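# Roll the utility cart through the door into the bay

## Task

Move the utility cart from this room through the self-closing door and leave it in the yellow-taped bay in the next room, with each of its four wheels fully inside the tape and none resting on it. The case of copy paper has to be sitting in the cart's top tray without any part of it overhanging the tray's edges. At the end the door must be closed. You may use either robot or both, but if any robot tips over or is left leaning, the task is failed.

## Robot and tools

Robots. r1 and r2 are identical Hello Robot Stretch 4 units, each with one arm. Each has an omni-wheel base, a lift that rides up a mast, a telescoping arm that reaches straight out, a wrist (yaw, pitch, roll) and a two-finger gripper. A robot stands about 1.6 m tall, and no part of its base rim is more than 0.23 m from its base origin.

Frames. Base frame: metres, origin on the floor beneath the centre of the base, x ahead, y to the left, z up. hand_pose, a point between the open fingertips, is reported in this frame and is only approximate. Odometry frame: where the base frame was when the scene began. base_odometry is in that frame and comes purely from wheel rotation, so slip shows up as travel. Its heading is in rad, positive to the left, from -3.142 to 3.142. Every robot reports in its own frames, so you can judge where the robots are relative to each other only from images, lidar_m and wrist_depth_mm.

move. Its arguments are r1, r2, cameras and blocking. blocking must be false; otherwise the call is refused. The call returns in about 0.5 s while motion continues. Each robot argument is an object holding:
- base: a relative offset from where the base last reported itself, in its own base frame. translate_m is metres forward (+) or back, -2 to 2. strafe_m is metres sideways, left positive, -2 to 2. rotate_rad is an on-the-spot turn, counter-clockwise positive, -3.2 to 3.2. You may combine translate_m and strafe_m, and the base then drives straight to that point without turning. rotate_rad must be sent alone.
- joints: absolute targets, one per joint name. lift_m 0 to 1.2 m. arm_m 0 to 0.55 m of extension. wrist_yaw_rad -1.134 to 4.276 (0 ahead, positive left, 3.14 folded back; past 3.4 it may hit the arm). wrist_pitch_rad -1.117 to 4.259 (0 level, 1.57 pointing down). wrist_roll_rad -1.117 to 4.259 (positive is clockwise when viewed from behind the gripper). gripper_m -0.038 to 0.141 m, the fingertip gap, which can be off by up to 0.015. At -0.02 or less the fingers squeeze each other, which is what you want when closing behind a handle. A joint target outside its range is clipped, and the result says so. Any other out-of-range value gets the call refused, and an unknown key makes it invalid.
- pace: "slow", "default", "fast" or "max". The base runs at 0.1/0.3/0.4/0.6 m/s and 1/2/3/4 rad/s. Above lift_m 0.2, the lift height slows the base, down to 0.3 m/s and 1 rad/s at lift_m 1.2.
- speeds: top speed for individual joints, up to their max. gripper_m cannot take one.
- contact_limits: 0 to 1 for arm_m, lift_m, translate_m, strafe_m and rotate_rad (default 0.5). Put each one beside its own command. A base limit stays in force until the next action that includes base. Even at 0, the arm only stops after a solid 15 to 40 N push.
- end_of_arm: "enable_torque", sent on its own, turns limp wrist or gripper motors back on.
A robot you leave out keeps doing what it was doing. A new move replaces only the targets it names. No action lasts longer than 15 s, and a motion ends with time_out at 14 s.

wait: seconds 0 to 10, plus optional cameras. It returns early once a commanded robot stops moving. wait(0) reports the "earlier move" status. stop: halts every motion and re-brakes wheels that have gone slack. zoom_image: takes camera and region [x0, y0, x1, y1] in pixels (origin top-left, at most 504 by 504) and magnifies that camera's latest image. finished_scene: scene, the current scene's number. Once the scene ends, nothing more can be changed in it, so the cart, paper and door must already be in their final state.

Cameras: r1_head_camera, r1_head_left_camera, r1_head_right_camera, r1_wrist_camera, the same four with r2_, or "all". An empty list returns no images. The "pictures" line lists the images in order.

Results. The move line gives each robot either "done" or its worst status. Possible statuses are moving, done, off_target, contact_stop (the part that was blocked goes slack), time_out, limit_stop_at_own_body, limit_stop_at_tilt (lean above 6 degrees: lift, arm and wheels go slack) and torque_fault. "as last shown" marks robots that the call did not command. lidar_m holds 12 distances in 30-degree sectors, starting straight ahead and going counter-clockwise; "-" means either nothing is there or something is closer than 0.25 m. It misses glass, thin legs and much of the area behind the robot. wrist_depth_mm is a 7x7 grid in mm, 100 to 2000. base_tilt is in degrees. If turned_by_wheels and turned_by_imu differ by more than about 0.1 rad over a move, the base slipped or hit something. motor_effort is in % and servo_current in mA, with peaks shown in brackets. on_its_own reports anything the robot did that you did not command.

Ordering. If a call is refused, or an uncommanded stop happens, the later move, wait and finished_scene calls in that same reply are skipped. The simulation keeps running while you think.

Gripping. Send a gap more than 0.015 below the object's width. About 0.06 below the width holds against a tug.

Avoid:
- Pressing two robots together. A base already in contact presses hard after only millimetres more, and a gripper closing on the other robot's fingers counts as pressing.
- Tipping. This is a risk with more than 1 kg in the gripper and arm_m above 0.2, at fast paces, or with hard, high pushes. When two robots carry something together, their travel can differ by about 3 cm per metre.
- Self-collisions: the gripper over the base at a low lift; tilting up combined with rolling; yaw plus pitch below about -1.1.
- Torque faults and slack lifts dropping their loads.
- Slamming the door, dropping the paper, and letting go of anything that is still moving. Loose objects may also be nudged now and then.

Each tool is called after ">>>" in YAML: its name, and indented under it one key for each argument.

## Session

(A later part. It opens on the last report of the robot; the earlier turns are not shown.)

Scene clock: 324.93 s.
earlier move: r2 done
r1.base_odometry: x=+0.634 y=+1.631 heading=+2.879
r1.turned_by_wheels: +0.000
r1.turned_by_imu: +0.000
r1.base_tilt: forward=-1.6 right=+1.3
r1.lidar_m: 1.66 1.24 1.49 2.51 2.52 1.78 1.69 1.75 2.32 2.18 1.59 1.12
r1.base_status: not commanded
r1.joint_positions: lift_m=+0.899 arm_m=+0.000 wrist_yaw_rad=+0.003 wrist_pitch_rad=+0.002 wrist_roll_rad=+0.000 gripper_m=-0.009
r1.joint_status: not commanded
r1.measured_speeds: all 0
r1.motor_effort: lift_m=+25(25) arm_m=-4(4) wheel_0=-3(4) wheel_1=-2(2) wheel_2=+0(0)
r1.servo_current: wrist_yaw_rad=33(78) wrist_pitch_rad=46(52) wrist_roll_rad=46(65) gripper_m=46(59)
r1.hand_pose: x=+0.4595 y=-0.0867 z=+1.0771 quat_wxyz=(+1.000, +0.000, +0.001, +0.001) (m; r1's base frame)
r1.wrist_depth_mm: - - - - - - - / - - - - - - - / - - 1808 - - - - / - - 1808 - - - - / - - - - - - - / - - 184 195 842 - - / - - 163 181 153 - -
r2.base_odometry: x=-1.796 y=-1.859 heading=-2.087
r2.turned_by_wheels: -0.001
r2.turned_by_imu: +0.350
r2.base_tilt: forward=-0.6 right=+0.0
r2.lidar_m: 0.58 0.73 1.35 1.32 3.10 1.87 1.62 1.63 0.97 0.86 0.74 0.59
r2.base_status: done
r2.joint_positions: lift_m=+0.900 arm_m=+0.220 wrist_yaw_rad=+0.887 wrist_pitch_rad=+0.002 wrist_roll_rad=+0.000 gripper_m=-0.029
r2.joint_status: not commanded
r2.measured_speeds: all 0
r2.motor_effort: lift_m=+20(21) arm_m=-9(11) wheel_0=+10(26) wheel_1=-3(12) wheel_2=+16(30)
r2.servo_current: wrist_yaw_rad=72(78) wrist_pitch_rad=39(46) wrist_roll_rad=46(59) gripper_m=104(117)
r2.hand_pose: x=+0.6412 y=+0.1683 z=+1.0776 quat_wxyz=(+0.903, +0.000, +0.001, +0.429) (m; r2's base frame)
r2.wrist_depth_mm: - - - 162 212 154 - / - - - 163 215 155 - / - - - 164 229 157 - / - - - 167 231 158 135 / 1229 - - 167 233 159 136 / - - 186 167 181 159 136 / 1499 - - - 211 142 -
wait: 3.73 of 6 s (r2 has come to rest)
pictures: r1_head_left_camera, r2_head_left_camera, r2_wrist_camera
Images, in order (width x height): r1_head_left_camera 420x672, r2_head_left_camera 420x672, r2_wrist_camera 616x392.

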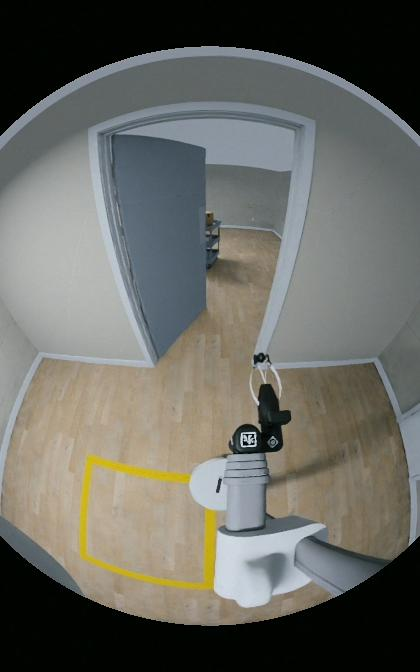

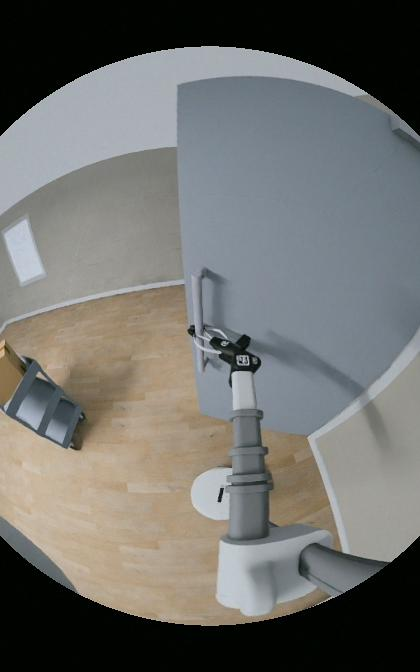

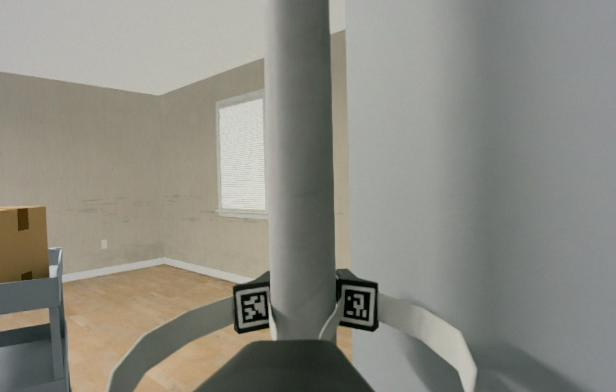

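>>> move:
  r2: {"base":{"translate_m":-0.15,"strafe_m":-0.15},"pace":"slow"}
  cameras: []
  blocking: false

>>> wait:
  seconds: 6
  cameras: ["r2_wrist_camera","r2_head_left_camera","r1_head_left_camera","r1_head_camera","r1_head_right_camera"]

Scene clock: 333.13 s.
move: r2 moving
r1: as last shown
r1.lidar_m: 1.69 1.25 1.50 2.48 2.48 1.82 1.69 1.78 2.32 2.19 1.59 1.12
r1.motor_effort: lift_m=+25(25) arm_m=-4(4) wheel_0=-4(4) wheel_1=-2(2) wheel_2=+0(0)
r1.servo_current: wrist_yaw_rad=46(52) wrist_pitch_rad=46(52) wrist_roll_rad=52(59) gripper_m=52(52)
r1.wrist_depth_mm: - - - - - - - / - - - - - - - / - - 1808 - - - - / - - 1863 - - - - / - - - - - - - / - - 184 195 842 - - / - - 163 180 152 - -
r2.base_odometry: x=-1.800 y=-1.846 heading=-2.085
r2.turned_by_wheels: +0.003
r2.turned_by_imu: +0.013
r2.base_tilt: forward=-0.7 right=+0.0
r2.lidar_m: 0.57 0.72 1.37 1.34 3.02 1.87 1.60 1.60 0.96 0.84 0.71 0.60
r2.base_status: translate_m moving; strafe_m moving
r2.joint_positions: lift_m=+0.900 arm_m=+0.220 wrist_yaw_rad=+0.887 wrist_pitch_rad=+0.002 wrist_roll_rad=+0.000 gripper_m=-0.029
r2.joint_status: not commanded
r2.measured_speeds: translate_m=-0.035 strafe_m=-0.033 rotate_rad=-0.002 lift_m=+0.000 arm_m=+0.000 wrist_yaw_rad=+0.000 wrist_pitch_rad=+0.000 wrist_roll_rad=+0.000
r2.motor_effort: lift_m=+20(20) arm_m=-9(9) wheel_0=+20(20) wheel_1=-6(10) wheel_2=+20(24)
r2.servo_current: wrist_yaw_rad=59(65) wrist_pitch_rad=46(46) wrist_roll_rad=46(59) gripper_m=111(111)
r2.hand_pose: x=+0.6412 y=+0.1683 z=+1.0776 quat_wxyz=(+0.903, +0.000, +0.001, +0.429) (m; r2's base frame)
r2.wrist_depth_mm: - - - 162 211 152 - / - - - 163 214 154 - / - - - 164 228 156 - / - - - 165 218 157 134 / 1182 - - 167 221 158 135 / - - 186 167 180 158 135 / 1537 - - - 211 140 -
pictures: none
No camera images: "cameras" was empty.

Scene clock: 336.03 s.
earlier move: r2 done
r1.base_odometry: x=+0.634 y=+1.631 heading=+2.879
r1.turned_by_wheels: +0.000
r1.turned_by_imu: +0.000
r1.base_tilt: forward=-1.6 right=+1.3
r1.lidar_m: 1.75 1.23 1.48 2.49 2.50 1.79 1.71 1.77 2.30 2.22 1.60 1.12
r1.base_status: not commanded
r1.joint_positions: lift_m=+0.899 arm_m=+0.000 wrist_yaw_rad=+0.003 wrist_pitch_rad=+0.002 wrist_roll_rad=+0.000 gripper_m=-0.009
r1.joint_status: not commanded
r1.measured_speeds: all 0
r1.motor_effort: lift_m=+25(25) arm_m=-4(4) wheel_0=-3(4) wheel_1=-2(2) wheel_2=+0(0)
r1.servo_current: wrist_yaw_rad=52(65) wrist_pitch_rad=46(52) wrist_roll_rad=52(65) gripper_m=46(52)
r1.hand_pose: x=+0.4595 y=-0.0867 z=+1.0771 quat_wxyz=(+1.000, +0.000, +0.001, +0.001) (m; r1's base frame)
r1.wrist_depth_mm: - - - - - - - / - - - - - - - / - - - - - - - / - - - - - - - / - - - - - - - / - - 185 195 854 - - / - - 163 180 152 - -
r2.base_odometry: x=-1.853 y=-1.655 heading=-2.085
r2.turned_by_wheels: -0.001
r2.turned_by_imu: +0.289
r2.base_tilt: forward=-0.6 right=+0.0
r2.lidar_m: 0.56 3.42 1.48 4.67 2.09 1.61 1.52 0.93 0.72 0.69 0.58 0.51
r2.base_status: done
r2.joint_positions: lift_m=+0.900 arm_m=+0.220 wrist_yaw_rad=+0.884 wrist_pitch_rad=+0.002 wrist_roll_rad=+0.000 gripper_m=-0.029
r2.joint_status: not commanded
r2.measured_speeds: all 0
r2.motor_effort: lift_m=+20(20) arm_m=-9(10) wheel_0=+9(25) wheel_1=-1(15) wheel_2=+17(31)
r2.servo_current: wrist_yaw_rad=39(65) wrist_pitch_rad=46(46) wrist_roll_rad=39(59) gripper_m=104(117)
r2.hand_pose: x=+0.6418 y=+0.1675 z=+1.0776 quat_wxyz=(+0.904, +0.000, +0.001, +0.428) (m; r2's base frame)
r2.wrist_depth_mm: - - - 163 209 152 - / - - - 164 212 138 - / - - - 166 215 148 - / - - - 165 219 156 - / - 1308 - 167 219 148 - / - - 183 169 181 142 - / - 143 - - 220 128 -
wait: 2.90 of 6 s (r2 has come to rest)
pictures: r1_head_camera, r1_head_left_camera, r1_head_right_camera, r2_head_left_camera, r2_wrist_camera
Images, in order (width x height): r1_head_camera 420x560, r1_head_left_camera 420x672, r1_head_right_camera 420x672, r2_head_left_camera 420x672, r2_wrist_camera 616x392.

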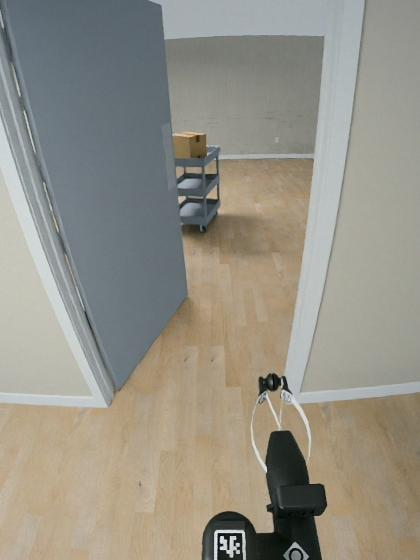

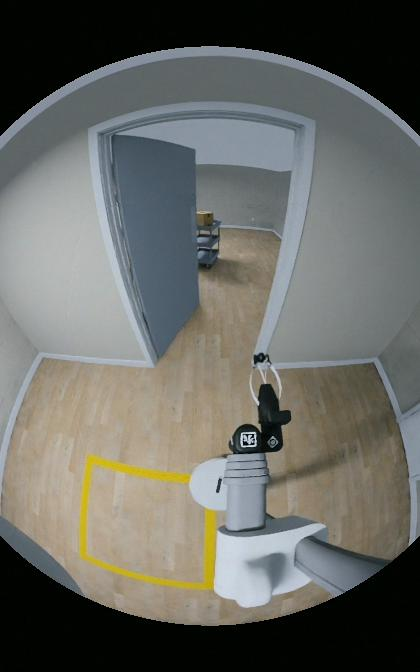

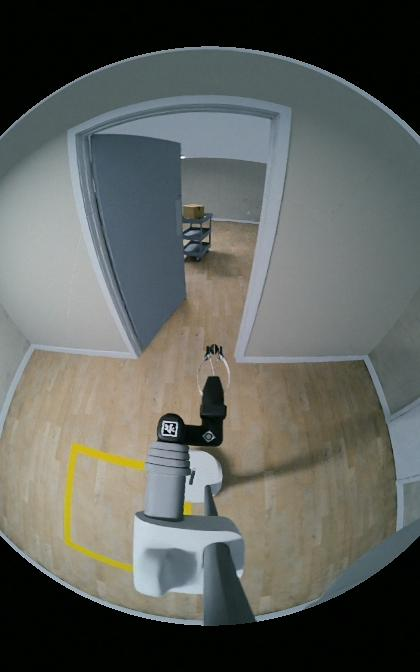

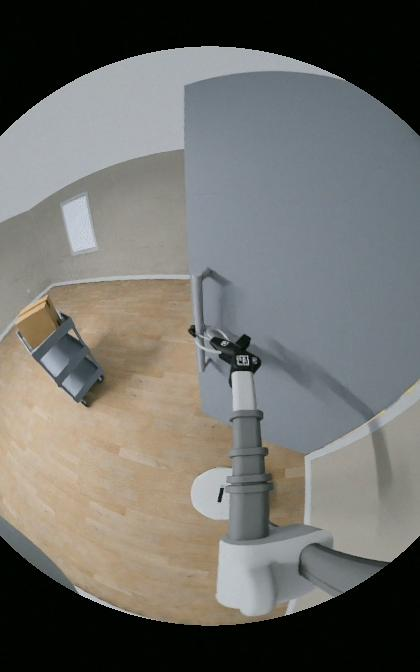

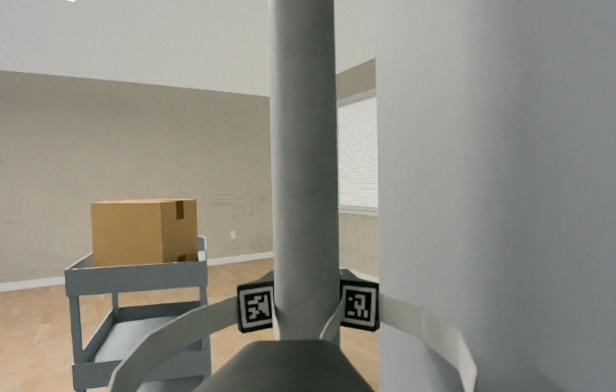

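>>> move:
  r2: {"base":{"translate_m":-0.17},"pace":"slow"}
  cameras: []
  blocking: false

>>> wait:
  seconds: 6
  cameras: ["r2_wrist_camera","r2_head_left_camera","r1_head_camera"]

Scene clock: 353.30 s.
move: r2 moving
r1: as last shown
r1.lidar_m: 1.78 1.23 1.48 2.50 2.51 1.77 1.71 1.75 2.31 2.21 1.59 1.11
r1.motor_effort: lift_m=+25(25) arm_m=-4(4) wheel_0=-4(4) wheel_1=-2(2) wheel_2=+0(0)
r1.servo_current: wrist_yaw_rad=65(65) wrist_pitch_rad=39(46) wrist_roll_rad=52(65) gripper_m=46(52)
r1.wrist_depth_mm: - - - - - - - / - - - - - - - / - - - - - - - / - - - - - - - / - - - - - - - / - - 186 194 854 - - / - - 172 180 152 - -
r2.base_odometry: x=-1.847 y=-1.644 heading=-2.084
r2.turned_by_wheels: +0.001
r2.turned_by_imu: +0.007
r2.base_tilt: forward=-0.7 right=+0.0
r2.lidar_m: 0.54 3.44 1.51 4.56 2.04 1.55 1.54 0.94 0.71 0.65 0.59 0.52
r2.base_status: translate_m moving
r2.joint_positions: lift_m=+0.900 arm_m=+0.220 wrist_yaw_rad=+0.884 wrist_pitch_rad=+0.002 wrist_roll_rad=+0.000 gripper_m=-0.029
r2.joint_status: not commanded
r2.measured_speeds: translate_m=-0.050 strafe_m=+0.002 rotate_rad=-0.005 lift_m=+0.000 arm_m=+0.000 wrist_yaw_rad=+0.000 wrist_pitch_rad=+0.000 wrist_roll_rad=+0.000
r2.motor_effort: lift_m=+20(20) arm_m=-9(10) wheel_0=+7(9) wheel_1=-8(8) wheel_2=+22(26)
r2.servo_current: wrist_yaw_rad=52(59) wrist_pitch_rad=39(46) wrist_roll_rad=39(52) gripper_m=104(111)
r2.hand_pose: x=+0.6418 y=+0.1675 z=+1.0776 quat_wxyz=(+0.904, +0.000, +0.001, +0.428) (m; r2's base frame)
r2.wrist_depth_mm: - - - 163 210 154 - / - - - 164 212 154 - / - - - 166 215 156 - / - - - 165 217 157 - / - 1308 - 168 220 150 - / - - 183 169 181 143 - / - 142 - - 220 136 -
pictures: none
No camera images: "cameras" was empty.

Scene clock: 355.77 s.
earlier move: r2 done
r1.base_odometry: x=+0.634 y=+1.631 heading=+2.879
r1.turned_by_wheels: +0.000
r1.turned_by_imu: +0.000
r1.base_tilt: forward=-1.6 right=+1.2
r1.lidar_m: 2.02 1.22 1.49 2.49 2.51 1.79 1.71 1.78 2.31 2.20 1.60 1.12
r1.base_status: not commanded
r1.joint_positions: lift_m=+0.899 arm_m=+0.000 wrist_yaw_rad=+0.003 wrist_pitch_rad=+0.002 wrist_roll_rad=+0.000 gripper_m=-0.009
r1.joint_status: not commanded
r1.measured_speeds: all 0
r1.motor_effort: lift_m=+25(25) arm_m=-4(4) wheel_0=-4(4) wheel_1=-2(2) wheel_2=+0(0)
r1.servo_current: wrist_yaw_rad=52(65) wrist_pitch_rad=46(52) wrist_roll_rad=39(65) gripper_m=52(59)
r1.hand_pose: x=+0.4595 y=-0.0867 z=+1.0771 quat_wxyz=(+1.000, +0.000, +0.001, +0.001) (m; r1's base frame)
r1.wrist_depth_mm: - - - - - - - / - - - - - - - / - - - - - - - / - - - - - - - / - - - - - - - / - - 190 195 854 - - / - - 171 181 152 - -
r2.base_odometry: x=-1.770 y=-1.507 heading=-2.083
r2.turned_by_wheels: +0.001
r2.turned_by_imu: +0.085
r2.base_tilt: forward=-0.6 right=+0.1
r2.lidar_m: 0.58 1.67 1.57 3.38 1.76 1.43 1.40 0.84 0.68 0.67 0.62 0.55
r2.base_status: done
r2.joint_positions: lift_m=+0.900 arm_m=+0.220 wrist_yaw_rad=+0.883 wrist_pitch_rad=+0.002 wrist_roll_rad=+0.000 gripper_m=-0.029
r2.joint_status: not commanded
r2.measured_speeds: all 0
r2.motor_effort: lift_m=+20(20) arm_m=-10(11) wheel_0=+8(11) wheel_1=-4(13) wheel_2=+20(33)
r2.servo_current: wrist_yaw_rad=59(59) wrist_pitch_rad=46(46) wrist_roll_rad=52(59) gripper_m=111(117)
r2.hand_pose: x=+0.6418 y=+0.1674 z=+1.0776 quat_wxyz=(+0.904, +0.000, +0.001, +0.427) (m; r2's base frame)
r2.wrist_depth_mm: - - - 162 217 148 - / - - - 164 208 156 - / - - - 165 224 151 - / - - - 166 225 152 - / - - 1430 167 227 153 123 / - - 185 167 179 153 - / - - - - 215 139 -
wait: 2.47 of 6 s (r2 has come to rest)
pictures: r1_head_camera, r2_head_left_camera, r2_wrist_camera
Images, in order (width x height): r1_head_camera 420x560, r2_head_left_camera 420x672, r2_wrist_camera 616x392.

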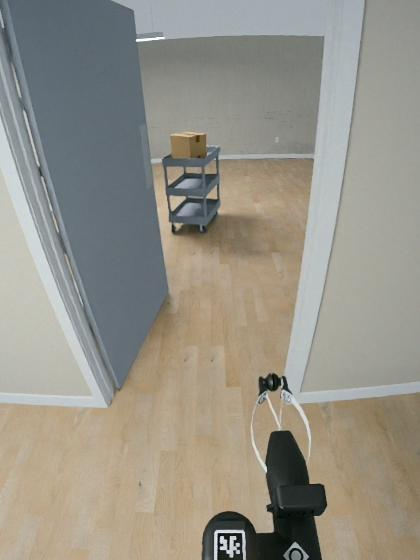

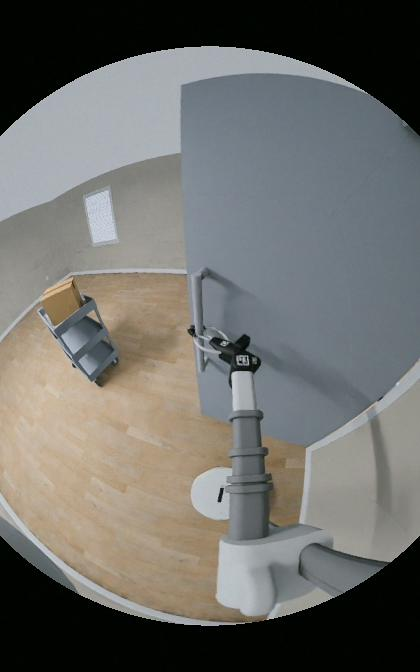

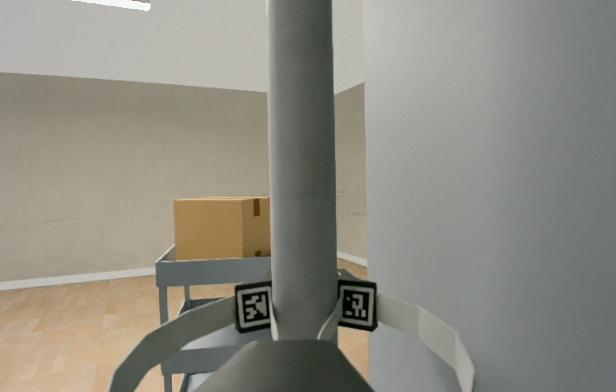

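>>> move:
  r2: {"base":{"translate_m":-0.13},"pace":"slow"}
  cameras: []
  blocking: false

>>> wait:
  seconds: 6
  cameras: ["r2_wrist_camera","r1_head_camera","r1_head_right_camera"]

>>> zoom_image:
  camera: "r1_head_camera"
  region: [100, 100, 320, 320]

Scene clock: 361.67 s.
move: r2 moving
r1: as last shown
r1.base_tilt: forward=-1.6 right=+1.3
r1.lidar_m: 2.00 1.24 1.51 2.49 2.52 1.79 1.69 1.76 2.30 2.19 1.57 1.13
r1.servo_current: wrist_yaw_rad=46(78) wrist_pitch_rad=39(46) wrist_roll_rad=52(59) gripper_m=46(52)
r1.wrist_depth_mm: - - - - - - - / - - - - - - - / - - - - - - - / - - - - - - - / - - - - - - - / - - 190 195 866 - - / - - 171 180 152 - -
r2.base_odometry: x=-1.764 y=-1.497 heading=-2.082
r2.turned_by_wheels: +0.002
r2.turned_by_imu: +0.005
r2.base_tilt: forward=-0.6 right=+0.0
r2.lidar_m: 0.58 1.64 1.58 3.33 1.74 1.40 1.40 0.84 0.68 0.67 0.62 0.57
r2.base_status: translate_m moving
r2.joint_positions: lift_m=+0.900 arm_m=+0.220 wrist_yaw_rad=+0.884 wrist_pitch_rad=+0.002 wrist_roll_rad=+0.000 gripper_m=-0.029
r2.joint_status: not commanded
r2.measured_speeds: translate_m=-0.050 strafe_m=+0.000 rotate_rad=-0.002 lift_m=+0.000 arm_m=+0.000 wrist_yaw_rad=+0.000 wrist_pitch_rad=+0.000 wrist_roll_rad=+0.000
r2.motor_effort: lift_m=+20(20) arm_m=-10(10) wheel_0=+10(10) wheel_1=-6(8) wheel_2=+25(27)
r2.servo_current: wrist_yaw_rad=39(72) wrist_pitch_rad=39(39) wrist_roll_rad=65(65) gripper_m=104(111)
r2.hand_pose: x=+0.6418 y=+0.1675 z=+1.0776 quat_wxyz=(+0.904, +0.000, +0.001, +0.428) (m; r2's base frame)
r2.wrist_depth_mm: - - - 162 217 148 - / - - - 164 221 151 - / - - - 165 223 152 - / - - - 166 226 153 - / - - 1397 167 227 153 124 / - - 185 167 179 154 - / - - - - 214 140 -
pictures: none
No camera images: "cameras" was empty.

Scene clock: 363.73 s.
earlier move: r2 done
r1.base_odometry: x=+0.634 y=+1.631 heading=+2.879
r1.turned_by_wheels: +0.000
r1.turned_by_imu: +0.000
r1.base_tilt: forward=-1.6 right=+1.3
r1.lidar_m: 3.23 1.25 1.51 2.50 2.51 1.79 1.69 1.77 2.33 2.20 1.59 1.12
r1.base_status: not commanded
r1.joint_positions: lift_m=+0.899 arm_m=+0.000 wrist_yaw_rad=+0.003 wrist_pitch_rad=+0.002 wrist_roll_rad=+0.000 gripper_m=-0.009
r1.joint_status: not commanded
r1.measured_speeds: all 0
r1.motor_effort: lift_m=+25(25) arm_m=-4(4) wheel_0=-3(4) wheel_1=-2(2) wheel_2=+0(0)
r1.servo_current: wrist_yaw_rad=52(78) wrist_pitch_rad=46(52) wrist_roll_rad=39(65) gripper_m=46(52)
r1.hand_pose: x=+0.4595 y=-0.0867 z=+1.0771 quat_wxyz=(+1.000, +0.000, +0.001, +0.001) (m; r1's base frame)
r1.wrist_depth_mm: - - - - - - - / - - - - - - - / - - - - - - - / - 1921 - - - - - / - - - - - - - / - - - 195 842 - - / - 131 180 181 153 - -
r2.base_odometry: x=-1.706 y=-1.395 heading=-2.081
r2.turned_by_wheels: +0.000
r2.turned_by_imu: +0.045
r2.base_tilt: forward=-0.6 right=+0.0
r2.lidar_m: 0.58 0.74 1.61 2.82 1.57 1.30 1.31 0.79 0.66 0.66 0.66 0.59
r2.base_status: done
r2.joint_positions: lift_m=+0.900 arm_m=+0.220 wrist_yaw_rad=+0.886 wrist_pitch_rad=+0.002 wrist_roll_rad=+0.000 gripper_m=-0.029
r2.joint_status: not commanded
r2.measured_speeds: all 0
r2.motor_effort: lift_m=+20(20) arm_m=-10(11) wheel_0=+10(13) wheel_1=-3(10) wheel_2=+21(30)
r2.servo_current: wrist_yaw_rad=59(72) wrist_pitch_rad=39(46) wrist_roll_rad=46(65) gripper_m=111(111)
r2.hand_pose: x=+0.6414 y=+0.1680 z=+1.0776 quat_wxyz=(+0.903, +0.000, +0.001, +0.429) (m; r2's base frame)
r2.wrist_depth_mm: - - - 162 213 151 - / - - - 163 216 153 - / - - - 164 230 160 - / - - - 166 220 155 - / - - - 167 234 156 128 / - - 187 167 181 156 132 / - - - - 210 144 -
wait: 2.07 of 6 s (r2 has come to rest)
pictures: r1_head_camera, r1_head_right_camera, r2_wrist_camera
Images, in order (width x height): r1_head_camera 420x560, r1_head_right_camera 420x672, r2_wrist_camera 616x392.

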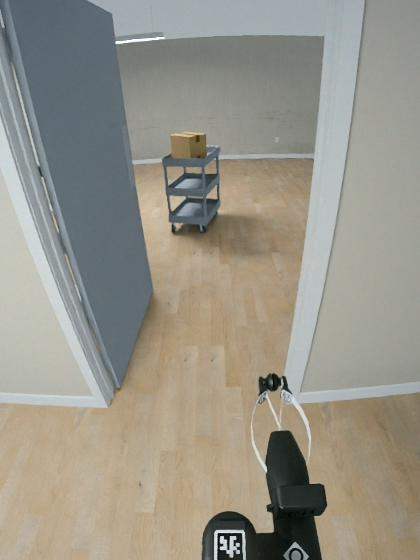

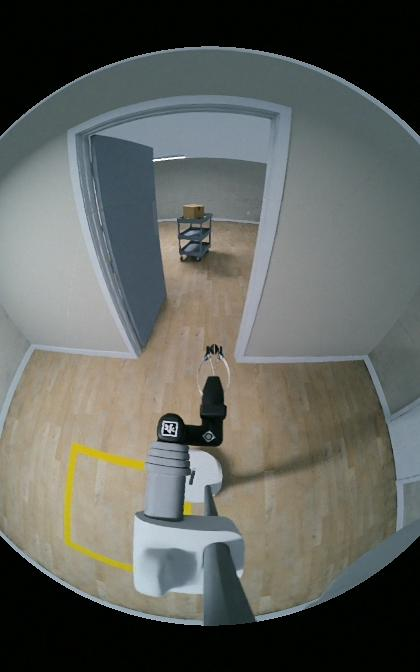

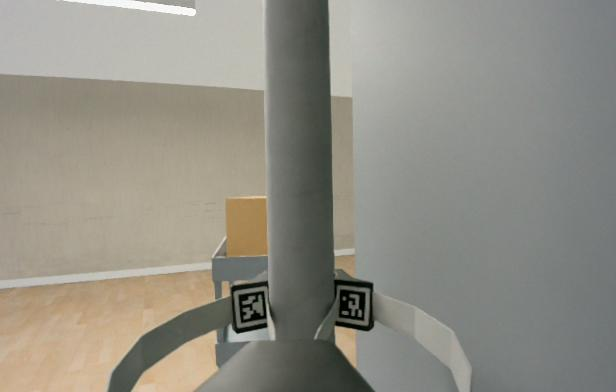

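Scaled by 2.291 from the camera's 420x560 image, which has a finer 600x800 frame.

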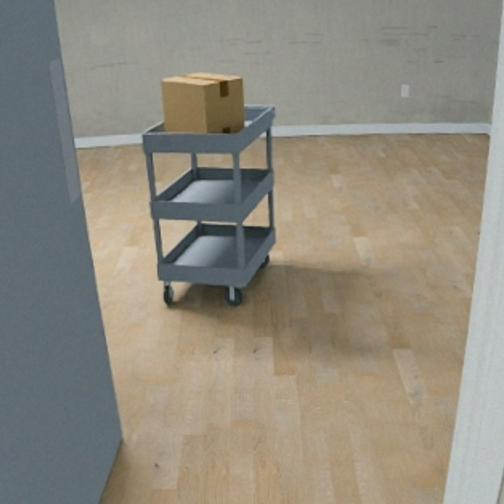

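>>> move:
  r1: {"base":{"translate_m":1.75},"joints":{"lift_m":1.0,"gripper_m":0.1}}
  cameras: []
  blocking: false

>>> wait:
  seconds: 3.3
  cameras: ["r1_head_left_camera"]

>>> wait:
  seconds: 6
  cameras: ["r1_head_camera","r1_head_left_camera","r1_wrist_camera","r2_head_left_camera"]

Scene clock: 370.90 s.
move: r1 moving
r1.base_odometry: x=+0.604 y=+1.639 heading=+2.880
r1.turned_by_wheels: +0.000
r1.turned_by_imu: +0.000
r1.base_tilt: forward=-1.6 right=+1.3
r1.lidar_m: 3.19 1.22 1.45 2.50 2.55 1.83 1.74 1.79 2.28 2.18 1.53 1.08
r1.base_status: translate_m moving
r1.joint_positions: lift_m=+0.937 arm_m=+0.000 wrist_yaw_rad=+0.003 wrist_pitch_rad=+0.002 wrist_roll_rad=+0.000 gripper_m=+0.012
r1.joint_status: lift_m moving; gripper_m moving
r1.measured_speeds: translate_m=+0.122 strafe_m=-0.001 rotate_rad=+0.003 lift_m=+0.146 arm_m=+0.000 wrist_yaw_rad=+0.000 wrist_pitch_rad=+0.000 wrist_roll_rad=+0.000
r1.motor_effort: lift_m=+26(27) arm_m=-4(4) wheel_0=+3(8) wheel_1=+6(8) wheel_2=-9(10)
r1.servo_current: wrist_yaw_rad=52(72) wrist_pitch_rad=39(52) wrist_roll_rad=46(59) gripper_m=78(78)
r1.hand_pose: x=+0.4595 y=-0.0867 z=+1.1150 quat_wxyz=(+1.000, +0.000, +0.001, +0.001) (m; r1's base frame)
r1.wrist_depth_mm: - - - - - - - / - - - - - - - / - - - - - - - / - - - - - - - / - - - - - - - / - - 192 205 185 - - / - 142 - - 159 - -
r2: as last shown
r2.turned_by_imu: +0.000
r2.lidar_m: 0.59 0.73 1.64 2.82 1.53 1.30 1.29 0.80 0.65 0.65 0.70 0.58
r2.motor_effort: lift_m=+20(20) arm_m=-10(10) wheel_0=+10(10) wheel_1=-3(4) wheel_2=+21(22)
r2.servo_current: wrist_yaw_rad=52(59) wrist_pitch_rad=33(46) wrist_roll_rad=46(46) gripper_m=111(111)
r2.wrist_depth_mm: - - - 162 213 151 - / - - - 163 216 153 - / - - - 164 229 160 - / - - - 165 220 154 - / - - - 167 234 155 128 / - - 186 167 181 156 132 / - - - - 211 143 -
pictures: none
No camera images: "cameras" was empty.

Scene clock: 374.20 s.
earlier move: r1 moving
r1.base_odometry: x=-0.294 y=+1.880 heading=+2.880
r1.turned_by_wheels: +0.000
r1.turned_by_imu: +0.000
r1.base_tilt: forward=-1.5 right=+1.3
r1.lidar_m: 2.28 0.87 0.65 0.68 2.62 2.78 2.67 2.79 2.31 0.61 0.33 3.07
r1.base_status: translate_m moving
r1.joint_positions: lift_m=+0.999 arm_m=+0.000 wrist_yaw_rad=+0.003 wrist_pitch_rad=+0.002 wrist_roll_rad=+0.000 gripper_m=+0.100
r1.joint_status: all done
r1.measured_speeds: translate_m=+0.298 strafe_m=+0.000 rotate_rad=+0.005 lift_m=+0.000 arm_m=+0.000 wrist_yaw_rad=+0.000 wrist_pitch_rad=+0.000 wrist_roll_rad=+0.000
r1.motor_effort: lift_m=+25(27) arm_m=-4(4) wheel_0=+4(8) wheel_1=+3(8) wheel_2=-5(10)
r1.servo_current: wrist_yaw_rad=39(72) wrist_pitch_rad=39(52) wrist_roll_rad=39(72) gripper_m=46(98)
r1.hand_pose: x=+0.4595 y=-0.0867 z=+1.1771 quat_wxyz=(+1.000, +0.000, +0.001, +0.001) (m; r1's base frame)
r1.wrist_depth_mm: - - - - - - - / - - - - - - - / - - - - - - - / - - - - - - - / - - - - - - - / - - 216 - 198 - - / - - - 145 - - -
r2.base_odometry: x=-1.706 y=-1.395 heading=-2.081
r2.turned_by_wheels: +0.000
r2.turned_by_imu: +0.000
r2.base_tilt: forward=-0.6 right=+0.0
r2.lidar_m: 0.59 0.73 1.62 2.81 1.54 1.31 1.32 0.77 0.66 0.67 0.66 0.58
r2.base_status: not commanded
r2.joint_positions: lift_m=+0.900 arm_m=+0.220 wrist_yaw_rad=+0.886 wrist_pitch_rad=+0.002 wrist_roll_rad=+0.000 gripper_m=-0.029
r2.joint_status: not commanded
r2.measured_speeds: all 0
r2.motor_effort: lift_m=+20(20) arm_m=-10(11) wheel_0=+10(10) wheel_1=-4(4) wheel_2=+21(22)
r2.servo_current: wrist_yaw_rad=46(65) wrist_pitch_rad=46(46) wrist_roll_rad=52(65) gripper_m=104(117)
r2.hand_pose: x=+0.6414 y=+0.1680 z=+1.0776 quat_wxyz=(+0.903, +0.000, +0.001, +0.429) (m; r2's base frame)
r2.wrist_depth_mm: - - - 162 213 151 - / - - - 163 216 153 - / - - - 164 230 160 - / - - - 166 220 154 - / - - - 167 234 156 128 / - - 186 167 181 156 133 / - - - - 211 143 -
wait: 3.30 s; no rest
pictures: r1_head_left_camera
Images, in order (width x height): r1_head_left_camera 420x672.

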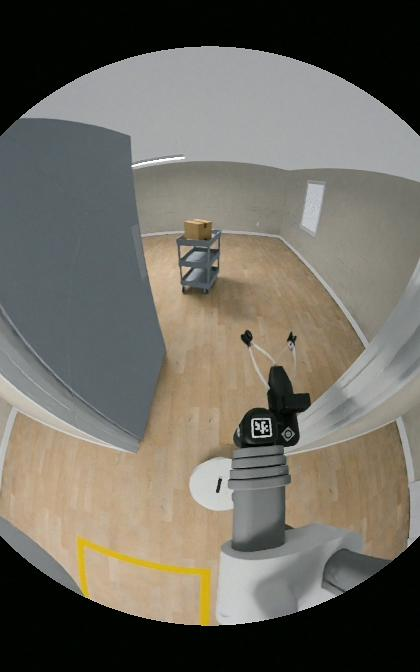

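Scene clock: 377.73 s.
earlier move: r1 done
r1.base_odometry: x=-1.056 y=+2.084 heading=+2.880
r1.turned_by_wheels: +0.000
r1.turned_by_imu: +0.000
r1.base_tilt: forward=-1.6 right=+1.3
r1.lidar_m: 1.52 1.60 0.61 0.59 0.62 3.61 3.53 0.59 0.75 1.86 2.22 3.02
r1.base_status: done
r1.joint_positions: lift_m=+0.999 arm_m=+0.000 wrist_yaw_rad=+0.003 wrist_pitch_rad=+0.002 wrist_roll_rad=+0.000 gripper_m=+0.100
r1.joint_status: all done
r1.measured_speeds: all 0
r1.motor_effort: lift_m=+25(27) arm_m=-4(4) wheel_0=+2(8) wheel_1=+0(8) wheel_2=+0(10)
r1.servo_current: wrist_yaw_rad=46(72) wrist_pitch_rad=46(52) wrist_roll_rad=59(72) gripper_m=39(98)
r1.hand_pose: x=+0.4595 y=-0.0867 z=+1.1771 quat_wxyz=(+1.000, +0.000, +0.001, +0.001) (m; r1's base frame)
r1.wrist_depth_mm: - - - - - - - / - - - - - - - / - - - - - - - / - - - - - - - / - - 1464 - - - - / - - 214 - 198 - - / - - - 145 - - -
r2.base_odometry: x=-1.706 y=-1.395 heading=-2.081
r2.turned_by_wheels: +0.000
r2.turned_by_imu: +0.000
r2.base_tilt: forward=-0.7 right=+0.0
r2.lidar_m: 0.58 0.71 1.63 2.87 1.54 1.30 1.31 0.77 0.66 0.67 0.68 0.59
r2.base_status: not commanded
r2.joint_positions: lift_m=+0.900 arm_m=+0.220 wrist_yaw_rad=+0.886 wrist_pitch_rad=+0.002 wrist_roll_rad=+0.000 gripper_m=-0.029
r2.joint_status: not commanded
r2.measured_speeds: all 0
r2.motor_effort: lift_m=+20(20) arm_m=-10(11) wheel_0=+10(10) wheel_1=-4(4) wheel_2=+21(22)
r2.servo_current: wrist_yaw_rad=59(65) wrist_pitch_rad=33(46) wrist_roll_rad=46(65) gripper_m=104(117)
r2.hand_pose: x=+0.6414 y=+0.1680 z=+1.0776 quat_wxyz=(+0.903, +0.000, +0.001, +0.429) (m; r2's base frame)
r2.wrist_depth_mm: - - - 162 213 151 - / - - - 163 215 153 - / - - - 163 230 160 - / - - - 165 220 155 - / - - - 167 235 155 128 / - - 186 167 181 156 132 / - - - - 210 144 -
wait: 3.53 of 6 s (r1 has come to rest)
pictures: r1_head_camera, r1_head_left_camera, r1_wrist_camera, r2_head_left_camera
Images, in order (width x height): r1_head_camera 420x560, r1_head_left_camera 420x672, r1_wrist_camera 616x392, r2_head_left_camera 420x672.

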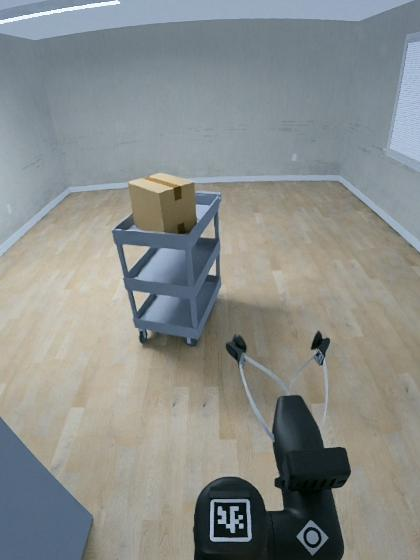

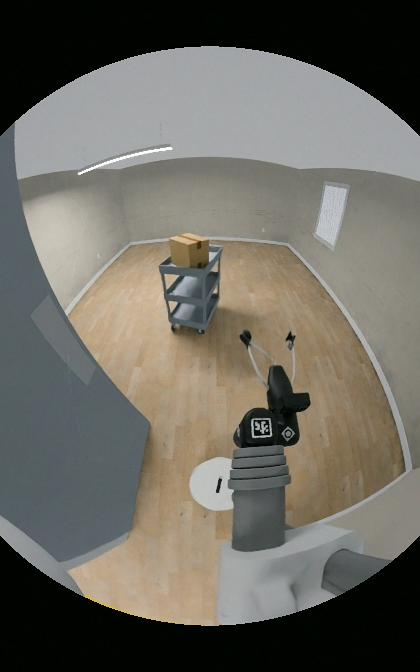

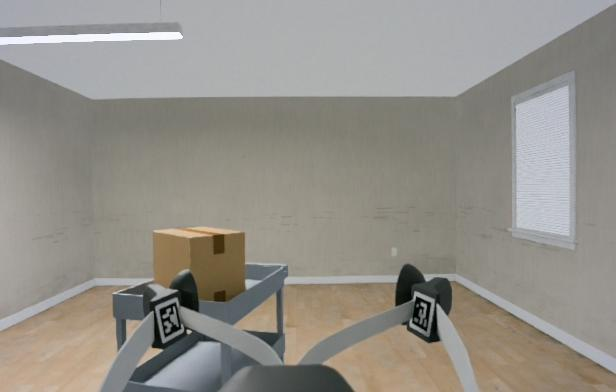

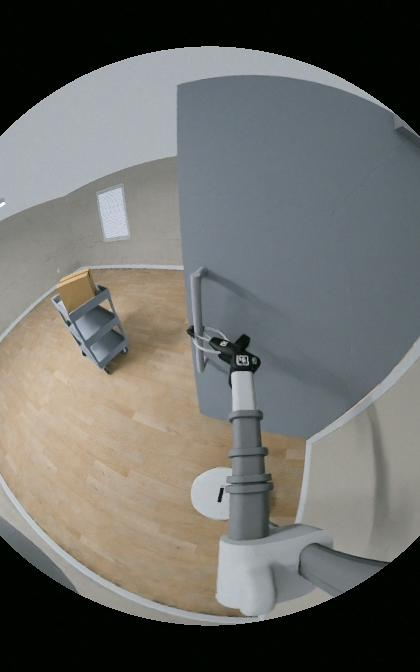

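>>> zoom_image:
  camera: "r1_wrist_camera"
  region: [80, 200, 320, 392]

Scaled by 2.100.

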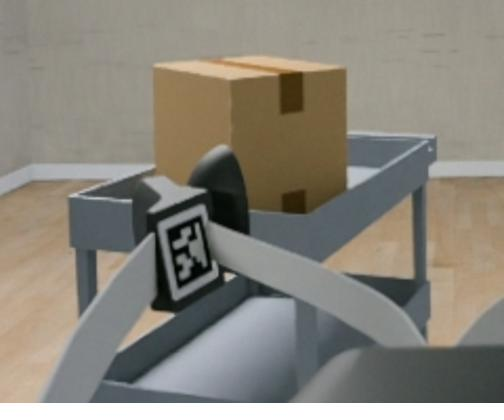

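>>> move:
  r1: {"base":{"translate_m":0.3},"joints":{"lift_m":1.1}}
  cameras: []
  blocking: false

>>> wait:
  seconds: 3
  cameras: []

>>> move:
  r1: {"base":{"rotate_rad":-0.25},"joints":{"wrist_pitch_rad":0.6}}
  cameras: []
  blocking: false

>>> wait:
  seconds: 2
  cameras: []

>>> move:
  r1: {"base":{"strafe_m":0.8}}
  cameras: []
  blocking: false

>>> wait:
  seconds: 6
  cameras: ["r1_head_camera","r1_head_left_camera","r1_wrist_camera"]

Scene clock: 406.47 s.
move: r1 moving
r1.base_odometry: x=-1.087 y=+2.092 heading=+2.880
r1.turned_by_wheels: +0.000
r1.turned_by_imu: +0.000
r1.base_tilt: forward=-1.6 right=+1.3
r1.lidar_m: 1.47 1.58 0.60 0.58 0.62 0.97 3.56 0.63 0.78 1.98 2.27 3.01
r1.base_status: translate_m moving
r1.joint_positions: lift_m=+1.037 arm_m=+0.000 wrist_yaw_rad=+0.003 wrist_pitch_rad=+0.002 wrist_roll_rad=+0.000 gripper_m=+0.100
r1.joint_status: lift_m moving
r1.measured_speeds: translate_m=+0.121 strafe_m=-0.001 rotate_rad=+0.000 lift_m=+0.146 arm_m=+0.000 wrist_yaw_rad=+0.000 wrist_pitch_rad=+0.000 wrist_roll_rad=+0.000
r1.motor_effort: lift_m=+28(28) arm_m=-4(4) wheel_0=+3(8) wheel_1=+5(6) wheel_2=-8(9)
r1.servo_current: wrist_yaw_rad=52(72) wrist_pitch_rad=39(46) wrist_roll_rad=46(59) gripper_m=39(46)
r1.hand_pose: x=+0.4595 y=-0.0867 z=+1.2150 quat_wxyz=(+1.000, +0.000, +0.001, +0.001) (m; r1's base frame)
r1.wrist_depth_mm: - - - - - - - / - - - - - - - / - - - - - - - / - - - - - - - / - - 1499 - - - - / - 1464 213 - 198 - - / - - - 144 - - -
r2: as last shown
r2.base_tilt: forward=-0.6 right=+0.0
r2.lidar_m: 0.56 0.71 1.62 2.80 1.57 1.30 1.29 0.78 0.66 0.65 0.69 0.59
r2.motor_effort: lift_m=+20(20) arm_m=-10(10) wheel_0=+10(10) wheel_1=-4(4) wheel_2=+21(21)
r2.servo_current: wrist_yaw_rad=52(59) wrist_pitch_rad=46(46) wrist_roll_rad=46(59) gripper_m=117(117)
r2.wrist_depth_mm: - - - 162 213 151 - / - - - 163 216 153 - / - - - 164 229 160 - / - - - 166 220 154 - / - - - 167 234 156 128 / - - 187 168 181 156 132 / - - - - 211 144 -
pictures: none
No camera images: "cameras" was empty.

Scene clock: 408.47 s.
earlier move: r1 done
r1.base_odometry: x=-1.346 y=+2.162 heading=+2.880
r1.turned_by_wheels: +0.000
r1.turned_by_imu: +0.000
r1.base_tilt: forward=-1.6 right=+1.3
r1.lidar_m: 1.20 1.28 0.61 0.55 0.61 0.87 3.86 0.85 1.14 2.16 2.23 3.00
r1.base_status: done
r1.joint_positions: lift_m=+1.099 arm_m=+0.000 wrist_yaw_rad=+0.003 wrist_pitch_rad=+0.002 wrist_roll_rad=+0.000 gripper_m=+0.100
r1.joint_status: all done
r1.measured_speeds: all 0
r1.motor_effort: lift_m=+25(28) arm_m=-4(4) wheel_0=+2(8) wheel_1=+3(7) wheel_2=-1(10)
r1.servo_current: wrist_yaw_rad=46(72) wrist_pitch_rad=46(52) wrist_roll_rad=59(65) gripper_m=46(52)
r1.hand_pose: x=+0.4595 y=-0.0867 z=+1.2771 quat_wxyz=(+1.000, +0.000, +0.001, +0.001) (m; r1's base frame)
r1.wrist_depth_mm: - - - - - - - / - - - - - - - / - - - - - - - / - - - - - - - / - - - - - - - / - 1205 211 - 198 - - / - 164 1118 145 - - -
r2.base_odometry: x=-1.706 y=-1.395 heading=-2.081
r2.turned_by_wheels: +0.000
r2.turned_by_imu: +0.000
r2.base_tilt: forward=-0.7 right=+0.0
r2.lidar_m: 0.59 0.73 1.62 2.84 1.56 1.31 1.30 0.80 0.66 0.63 0.69 0.59
r2.base_status: not commanded
r2.joint_positions: lift_m=+0.900 arm_m=+0.220 wrist_yaw_rad=+0.886 wrist_pitch_rad=+0.002 wrist_roll_rad=+0.000 gripper_m=-0.029
r2.joint_status: not commanded
r2.measured_speeds: all 0
r2.motor_effort: lift_m=+20(20) arm_m=-10(11) wheel_0=+10(10) wheel_1=-3(4) wheel_2=+21(22)
r2.servo_current: wrist_yaw_rad=39(65) wrist_pitch_rad=33(46) wrist_roll_rad=39(59) gripper_m=111(117)
r2.hand_pose: x=+0.6414 y=+0.1680 z=+1.0776 quat_wxyz=(+0.903, +0.000, +0.001, +0.429) (m; r2's base frame)
r2.wrist_depth_mm: - - - 162 213 151 - / - - - 163 216 153 - / - - - 164 229 160 - / - - - 165 220 155 - / - - - 167 233 155 128 / - - 187 167 181 156 132 / - - - - 211 144 -
wait: 2.00 of 3 s (r1 has come to rest)
pictures: none
No camera images: "cameras" was empty.

Scene clock: 408.97 s.
move: r1 moving
r1.base_odometry: x=-1.346 y=+2.162 heading=+2.721
r1.turned_by_wheels: -0.159
r1.turned_by_imu: -0.160
r1.base_tilt: forward=-1.6 right=+1.3
r1.lidar_m: 1.33 1.20 2.86 0.58 0.60 0.78 3.78 0.88 1.01 1.92 2.15 2.64
r1.base_status: rotate_rad moving
r1.joint_positions: lift_m=+1.099 arm_m=+0.000 wrist_yaw_rad=+0.003 wrist_pitch_rad=+0.529 wrist_roll_rad=+0.000 gripper_m=+0.100
r1.joint_status: wrist_pitch_rad moving
r1.measured_speeds: translate_m=-0.001 strafe_m=-0.001 rotate_rad=-0.514 lift_m=+0.000 arm_m=+0.000 wrist_yaw_rad=+0.000 wrist_pitch_rad=+1.078 wrist_roll_rad=+0.000
r1.motor_effort: lift_m=+25(25) arm_m=-4(4) wheel_0=+4(8) wheel_1=+4(7) wheel_2=+4(6)
r1.servo_current: wrist_yaw_rad=65(65) wrist_pitch_rad=59(91) wrist_roll_rad=33(59) gripper_m=52(52)
r1.hand_pose: x=+0.4201 y=-0.0868 z=+1.1322 quat_wxyz=(+0.965, +0.000, +0.261, +0.001) (m; r1's base frame)
r1.wrist_depth_mm: - - - - - - - / - 1138 - - - - - / 1182 1118 - - - - - / - 1078 - - - - - / - - - - - - - / 1708 192 215 1708 198 1756 1756 / 1464 1397 1430 145 1499 1430 1499
r2: as last shown
r2.base_tilt: forward=-0.6 right=+0.0
r2.lidar_m: 0.59 0.74 1.64 2.84 1.56 1.31 1.31 0.78 0.66 0.66 0.69 0.59
r2.motor_effort: lift_m=+20(20) arm_m=-10(11) wheel_0=+10(10) wheel_1=-4(4) wheel_2=+22(22)
r2.servo_current: wrist_yaw_rad=46(65) wrist_pitch_rad=39(46) wrist_roll_rad=46(59) gripper_m=111(111)
r2.wrist_depth_mm: - - - 162 213 151 - / - - - 163 216 153 - / - - - 164 230 160 - / - - - 165 220 155 - / - - - 167 234 156 128 / - - 186 167 181 155 132 / - - - - 211 143 -
pictures: none
No camera images: "cameras" was empty.

Scene clock: 409.63 s.
earlier move: r1 done
r1.base_odometry: x=-1.346 y=+2.162 heading=+2.631
r1.turned_by_wheels: -0.090
r1.turned_by_imu: -0.091
r1.base_tilt: forward=-1.6 right=+1.3
r1.lidar_m: 1.80 1.19 2.98 0.59 0.59 0.72 3.77 0.87 0.95 1.63 2.15 2.48
r1.base_status: done
r1.joint_positions: lift_m=+1.099 arm_m=+0.000 wrist_yaw_rad=+0.002 wrist_pitch_rad=+0.599 wrist_roll_rad=+0.000 gripper_m=+0.100
r1.joint_status: all done
r1.measured_speeds: all 0
r1.motor_effort: lift_m=+25(25) arm_m=-4(4) wheel_0=+4(8) wheel_1=+2(7) wheel_2=+2(6)
r1.servo_current: wrist_yaw_rad=39(65) wrist_pitch_rad=39(91) wrist_roll_rad=59(59) gripper_m=39(52)
r1.hand_pose: x=+0.4093 y=-0.0868 z=+1.1150 quat_wxyz=(+0.955, +0.000, +0.295, +0.001) (m; r1's base frame)
r1.wrist_depth_mm: 1078 - - - - - - / 1008 - - - - - - / 976 - - - - - - / - 1397 - - - - - / - - 1863 1808 1863 1808 1808 / - 214 216 1537 198 1499 1499 / 1397 1336 1366 145 1366 1336 1430
r2.base_odometry: x=-1.706 y=-1.395 heading=-2.081
r2.turned_by_wheels: +0.000
r2.turned_by_imu: +0.000
r2.base_tilt: forward=-0.6 right=+0.1
r2.lidar_m: 0.56 0.73 1.61 2.83 1.57 1.31 1.30 0.79 0.66 0.65 0.70 0.59
r2.base_status: not commanded
r2.joint_positions: lift_m=+0.900 arm_m=+0.220 wrist_yaw_rad=+0.886 wrist_pitch_rad=+0.002 wrist_roll_rad=+0.000 gripper_m=-0.029
r2.joint_status: not commanded
r2.measured_speeds: all 0
r2.motor_effort: lift_m=+20(20) arm_m=-10(11) wheel_0=+10(10) wheel_1=-3(4) wheel_2=+21(22)
r2.servo_current: wrist_yaw_rad=59(72) wrist_pitch_rad=39(46) wrist_roll_rad=46(59) gripper_m=104(111)
r2.hand_pose: x=+0.6414 y=+0.1680 z=+1.0776 quat_wxyz=(+0.903, +0.000, +0.001, +0.429) (m; r2's base frame)
r2.wrist_depth_mm: - - - 162 213 151 - / - - - 163 216 153 - / - - - 164 230 160 - / - - - 165 220 154 - / - - - 167 234 156 128 / - - 186 167 181 156 133 / - - - - 211 144 -
wait: 0.67 of 2 s (r1 has come to rest)
pictures: none
No camera images: "cameras" was empty.

Scene clock: 410.13 s.
move: r1 moving
r1.base_odometry: x=-1.364 y=+2.130 heading=+2.631
r1.turned_by_wheels: +0.000
r1.turned_by_imu: +0.000
r1.base_tilt: forward=-1.6 right=+1.3
r1.lidar_m: 1.65 1.17 2.94 0.54 0.56 0.66 3.77 0.88 0.96 1.66 2.18 2.52
r1.base_status: strafe_m moving
r1.joint_positions: lift_m=+1.099 arm_m=+0.000 wrist_yaw_rad=+0.002 wrist_pitch_rad=+0.599 wrist_roll_rad=+0.000 gripper_m=+0.100
r1.joint_status: not commanded
r1.measured_speeds: translate_m=+0.000 strafe_m=+0.139 rotate_rad=+0.002 lift_m=+0.000 arm_m=+0.000 wrist_yaw_rad=+0.000 wrist_pitch_rad=+0.000 wrist_roll_rad=+0.000
r1.motor_effort: lift_m=+25(25) arm_m=-4(4) wheel_0=-10(11) wheel_1=+10(10) wheel_2=+0(1)
r1.servo_current: wrist_yaw_rad=46(59) wrist_pitch_rad=46(46) wrist_roll_rad=39(59) gripper_m=39(46)
r1.hand_pose: x=+0.4093 y=-0.0868 z=+1.1150 quat_wxyz=(+0.955, +0.000, +0.295, +0.001) (m; r1's base frame)
r1.wrist_depth_mm: 1042 - - - - - - / 960 1464 - - - - - / 991 - - - - - - / - 1060 - - - - - / - - 1921 1863 1808 1808 1808 / 1464 214 215 1576 198 1576 1576 / 1366 1366 1366 145 1366 1336 1366
r2: as last shown
r2.base_tilt: forward=-0.6 right=+0.0
r2.lidar_m: 0.59 0.71 1.62 2.82 1.55 1.31 1.30 0.78 0.65 0.65 0.68 0.59
r2.motor_effort: lift_m=+20(20) arm_m=-10(10) wheel_0=+9(10) wheel_1=-3(4) wheel_2=+21(22)
r2.servo_current: wrist_yaw_rad=72(72) wrist_pitch_rad=39(46) wrist_roll_rad=52(59) gripper_m=104(111)
r2.wrist_depth_mm: - - - 162 213 150 - / - - - 163 215 153 - / - - - 164 229 160 - / - - - 165 220 154 - / - - - 167 235 155 128 / - - 186 167 181 156 132 / - - - - 211 144 -
pictures: none
No camera images: "cameras" was empty.

Scene clock: 413.90 s.
earlier move: r1 contact_stop
r1.base_odometry: x=-1.582 y=+1.770 heading=+2.650
r1.turned_by_wheels: +0.020
r1.turned_by_imu: +0.022
r1.base_tilt: forward=-1.6 right=+1.3
r1.lidar_m: 1.08 1.11 2.49 0.31 0.25 0.25 0.45 3.87 1.21 1.97 2.55 3.03
r1.base_status: strafe_m contact_stop (by the wheels' count: +0.456 of +0.800)
r1.joint_positions: lift_m=+1.100 arm_m=+0.000 wrist_yaw_rad=+0.002 wrist_pitch_rad=+0.600 wrist_roll_rad=+0.000 gripper_m=+0.100
r1.joint_status: not commanded
r1.measured_speeds: all 0
r1.on_its_own: the wheels are slack since a contact_stop
r1.motor_effort: lift_m=+23(25) arm_m=-4(4) wheel_0=-1(21) wheel_1=+0(30) wheel_2=+0(5)
r1.servo_current: wrist_yaw_rad=52(78) wrist_pitch_rad=26(52) wrist_roll_rad=52(72) gripper_m=39(52)
r1.hand_pose: x=+0.4092 y=-0.0869 z=+1.1150 quat_wxyz=(+0.955, +0.000, +0.295, +0.001) (m; r1's base frame)
r1.wrist_depth_mm: - 1118 976 - - - - / - 1008 960 - - - - / - 1078 991 - - - - / - - - - - - - / 1808 1808 - 1863 1756 1808 1756 / 1537 1499 195 1537 198 1499 1499 / 1366 1336 1308 145 1366 1308 1366
r2.base_odometry: x=-1.706 y=-1.394 heading=-2.084
r2.turned_by_wheels: -0.003
r2.turned_by_imu: +0.065
r2.base_tilt: forward=-0.7 right=+0.1
r2.lidar_m: 0.57 1.17 1.63 2.48 1.47 1.29 1.29 0.76 0.65 0.66 0.66 0.59
r2.base_status: not commanded
r2.joint_positions: lift_m=+0.900 arm_m=+0.220 wrist_yaw_rad=+0.874 wrist_pitch_rad=-0.003 wrist_roll_rad=+0.000 gripper_m=-0.030
r2.joint_status: not commanded
r2.measured_speeds: all 0
r2.motor_effort: lift_m=+15(21) arm_m=-4(11) wheel_0=-4(10) wheel_1=-5(10) wheel_2=+1(22)
r2.servo_current: wrist_yaw_rad=52(104) wrist_pitch_rad=46(59) wrist_roll_rad=39(59) gripper_m=52(117)
r2.hand_pose: x=+0.6430 y=+0.1651 z=+1.0793 quat_wxyz=(+0.906, +0.000, -0.001, +0.423) (m; r2's base frame)
r2.wrist_depth_mm: - - - 125 193 133 - / - - - 127 193 134 - / - - - 127 195 141 - / - - - 127 187 147 - / - - - 128 188 148 - / - - 186 128 178 136 - / - - - - 180 131 -
wait: 3.77 of 6 s (r1 has come to rest)
pictures: r1_head_camera, r1_head_left_camera, r1_wrist_camera
Images, in order (width x height): r1_head_camera 420x560, r1_head_left_camera 420x672, r1_wrist_camera 616x392.

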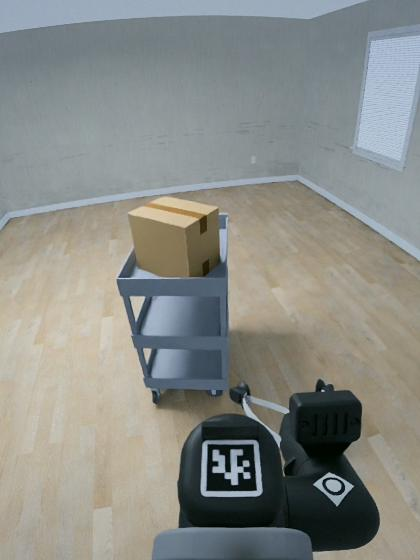

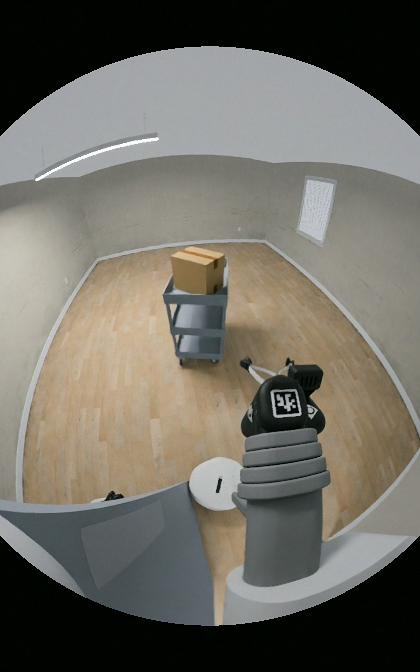

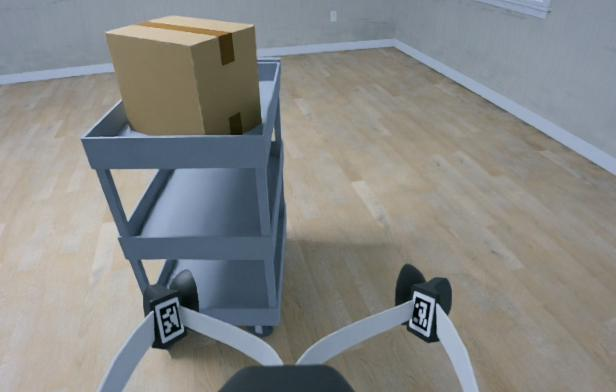

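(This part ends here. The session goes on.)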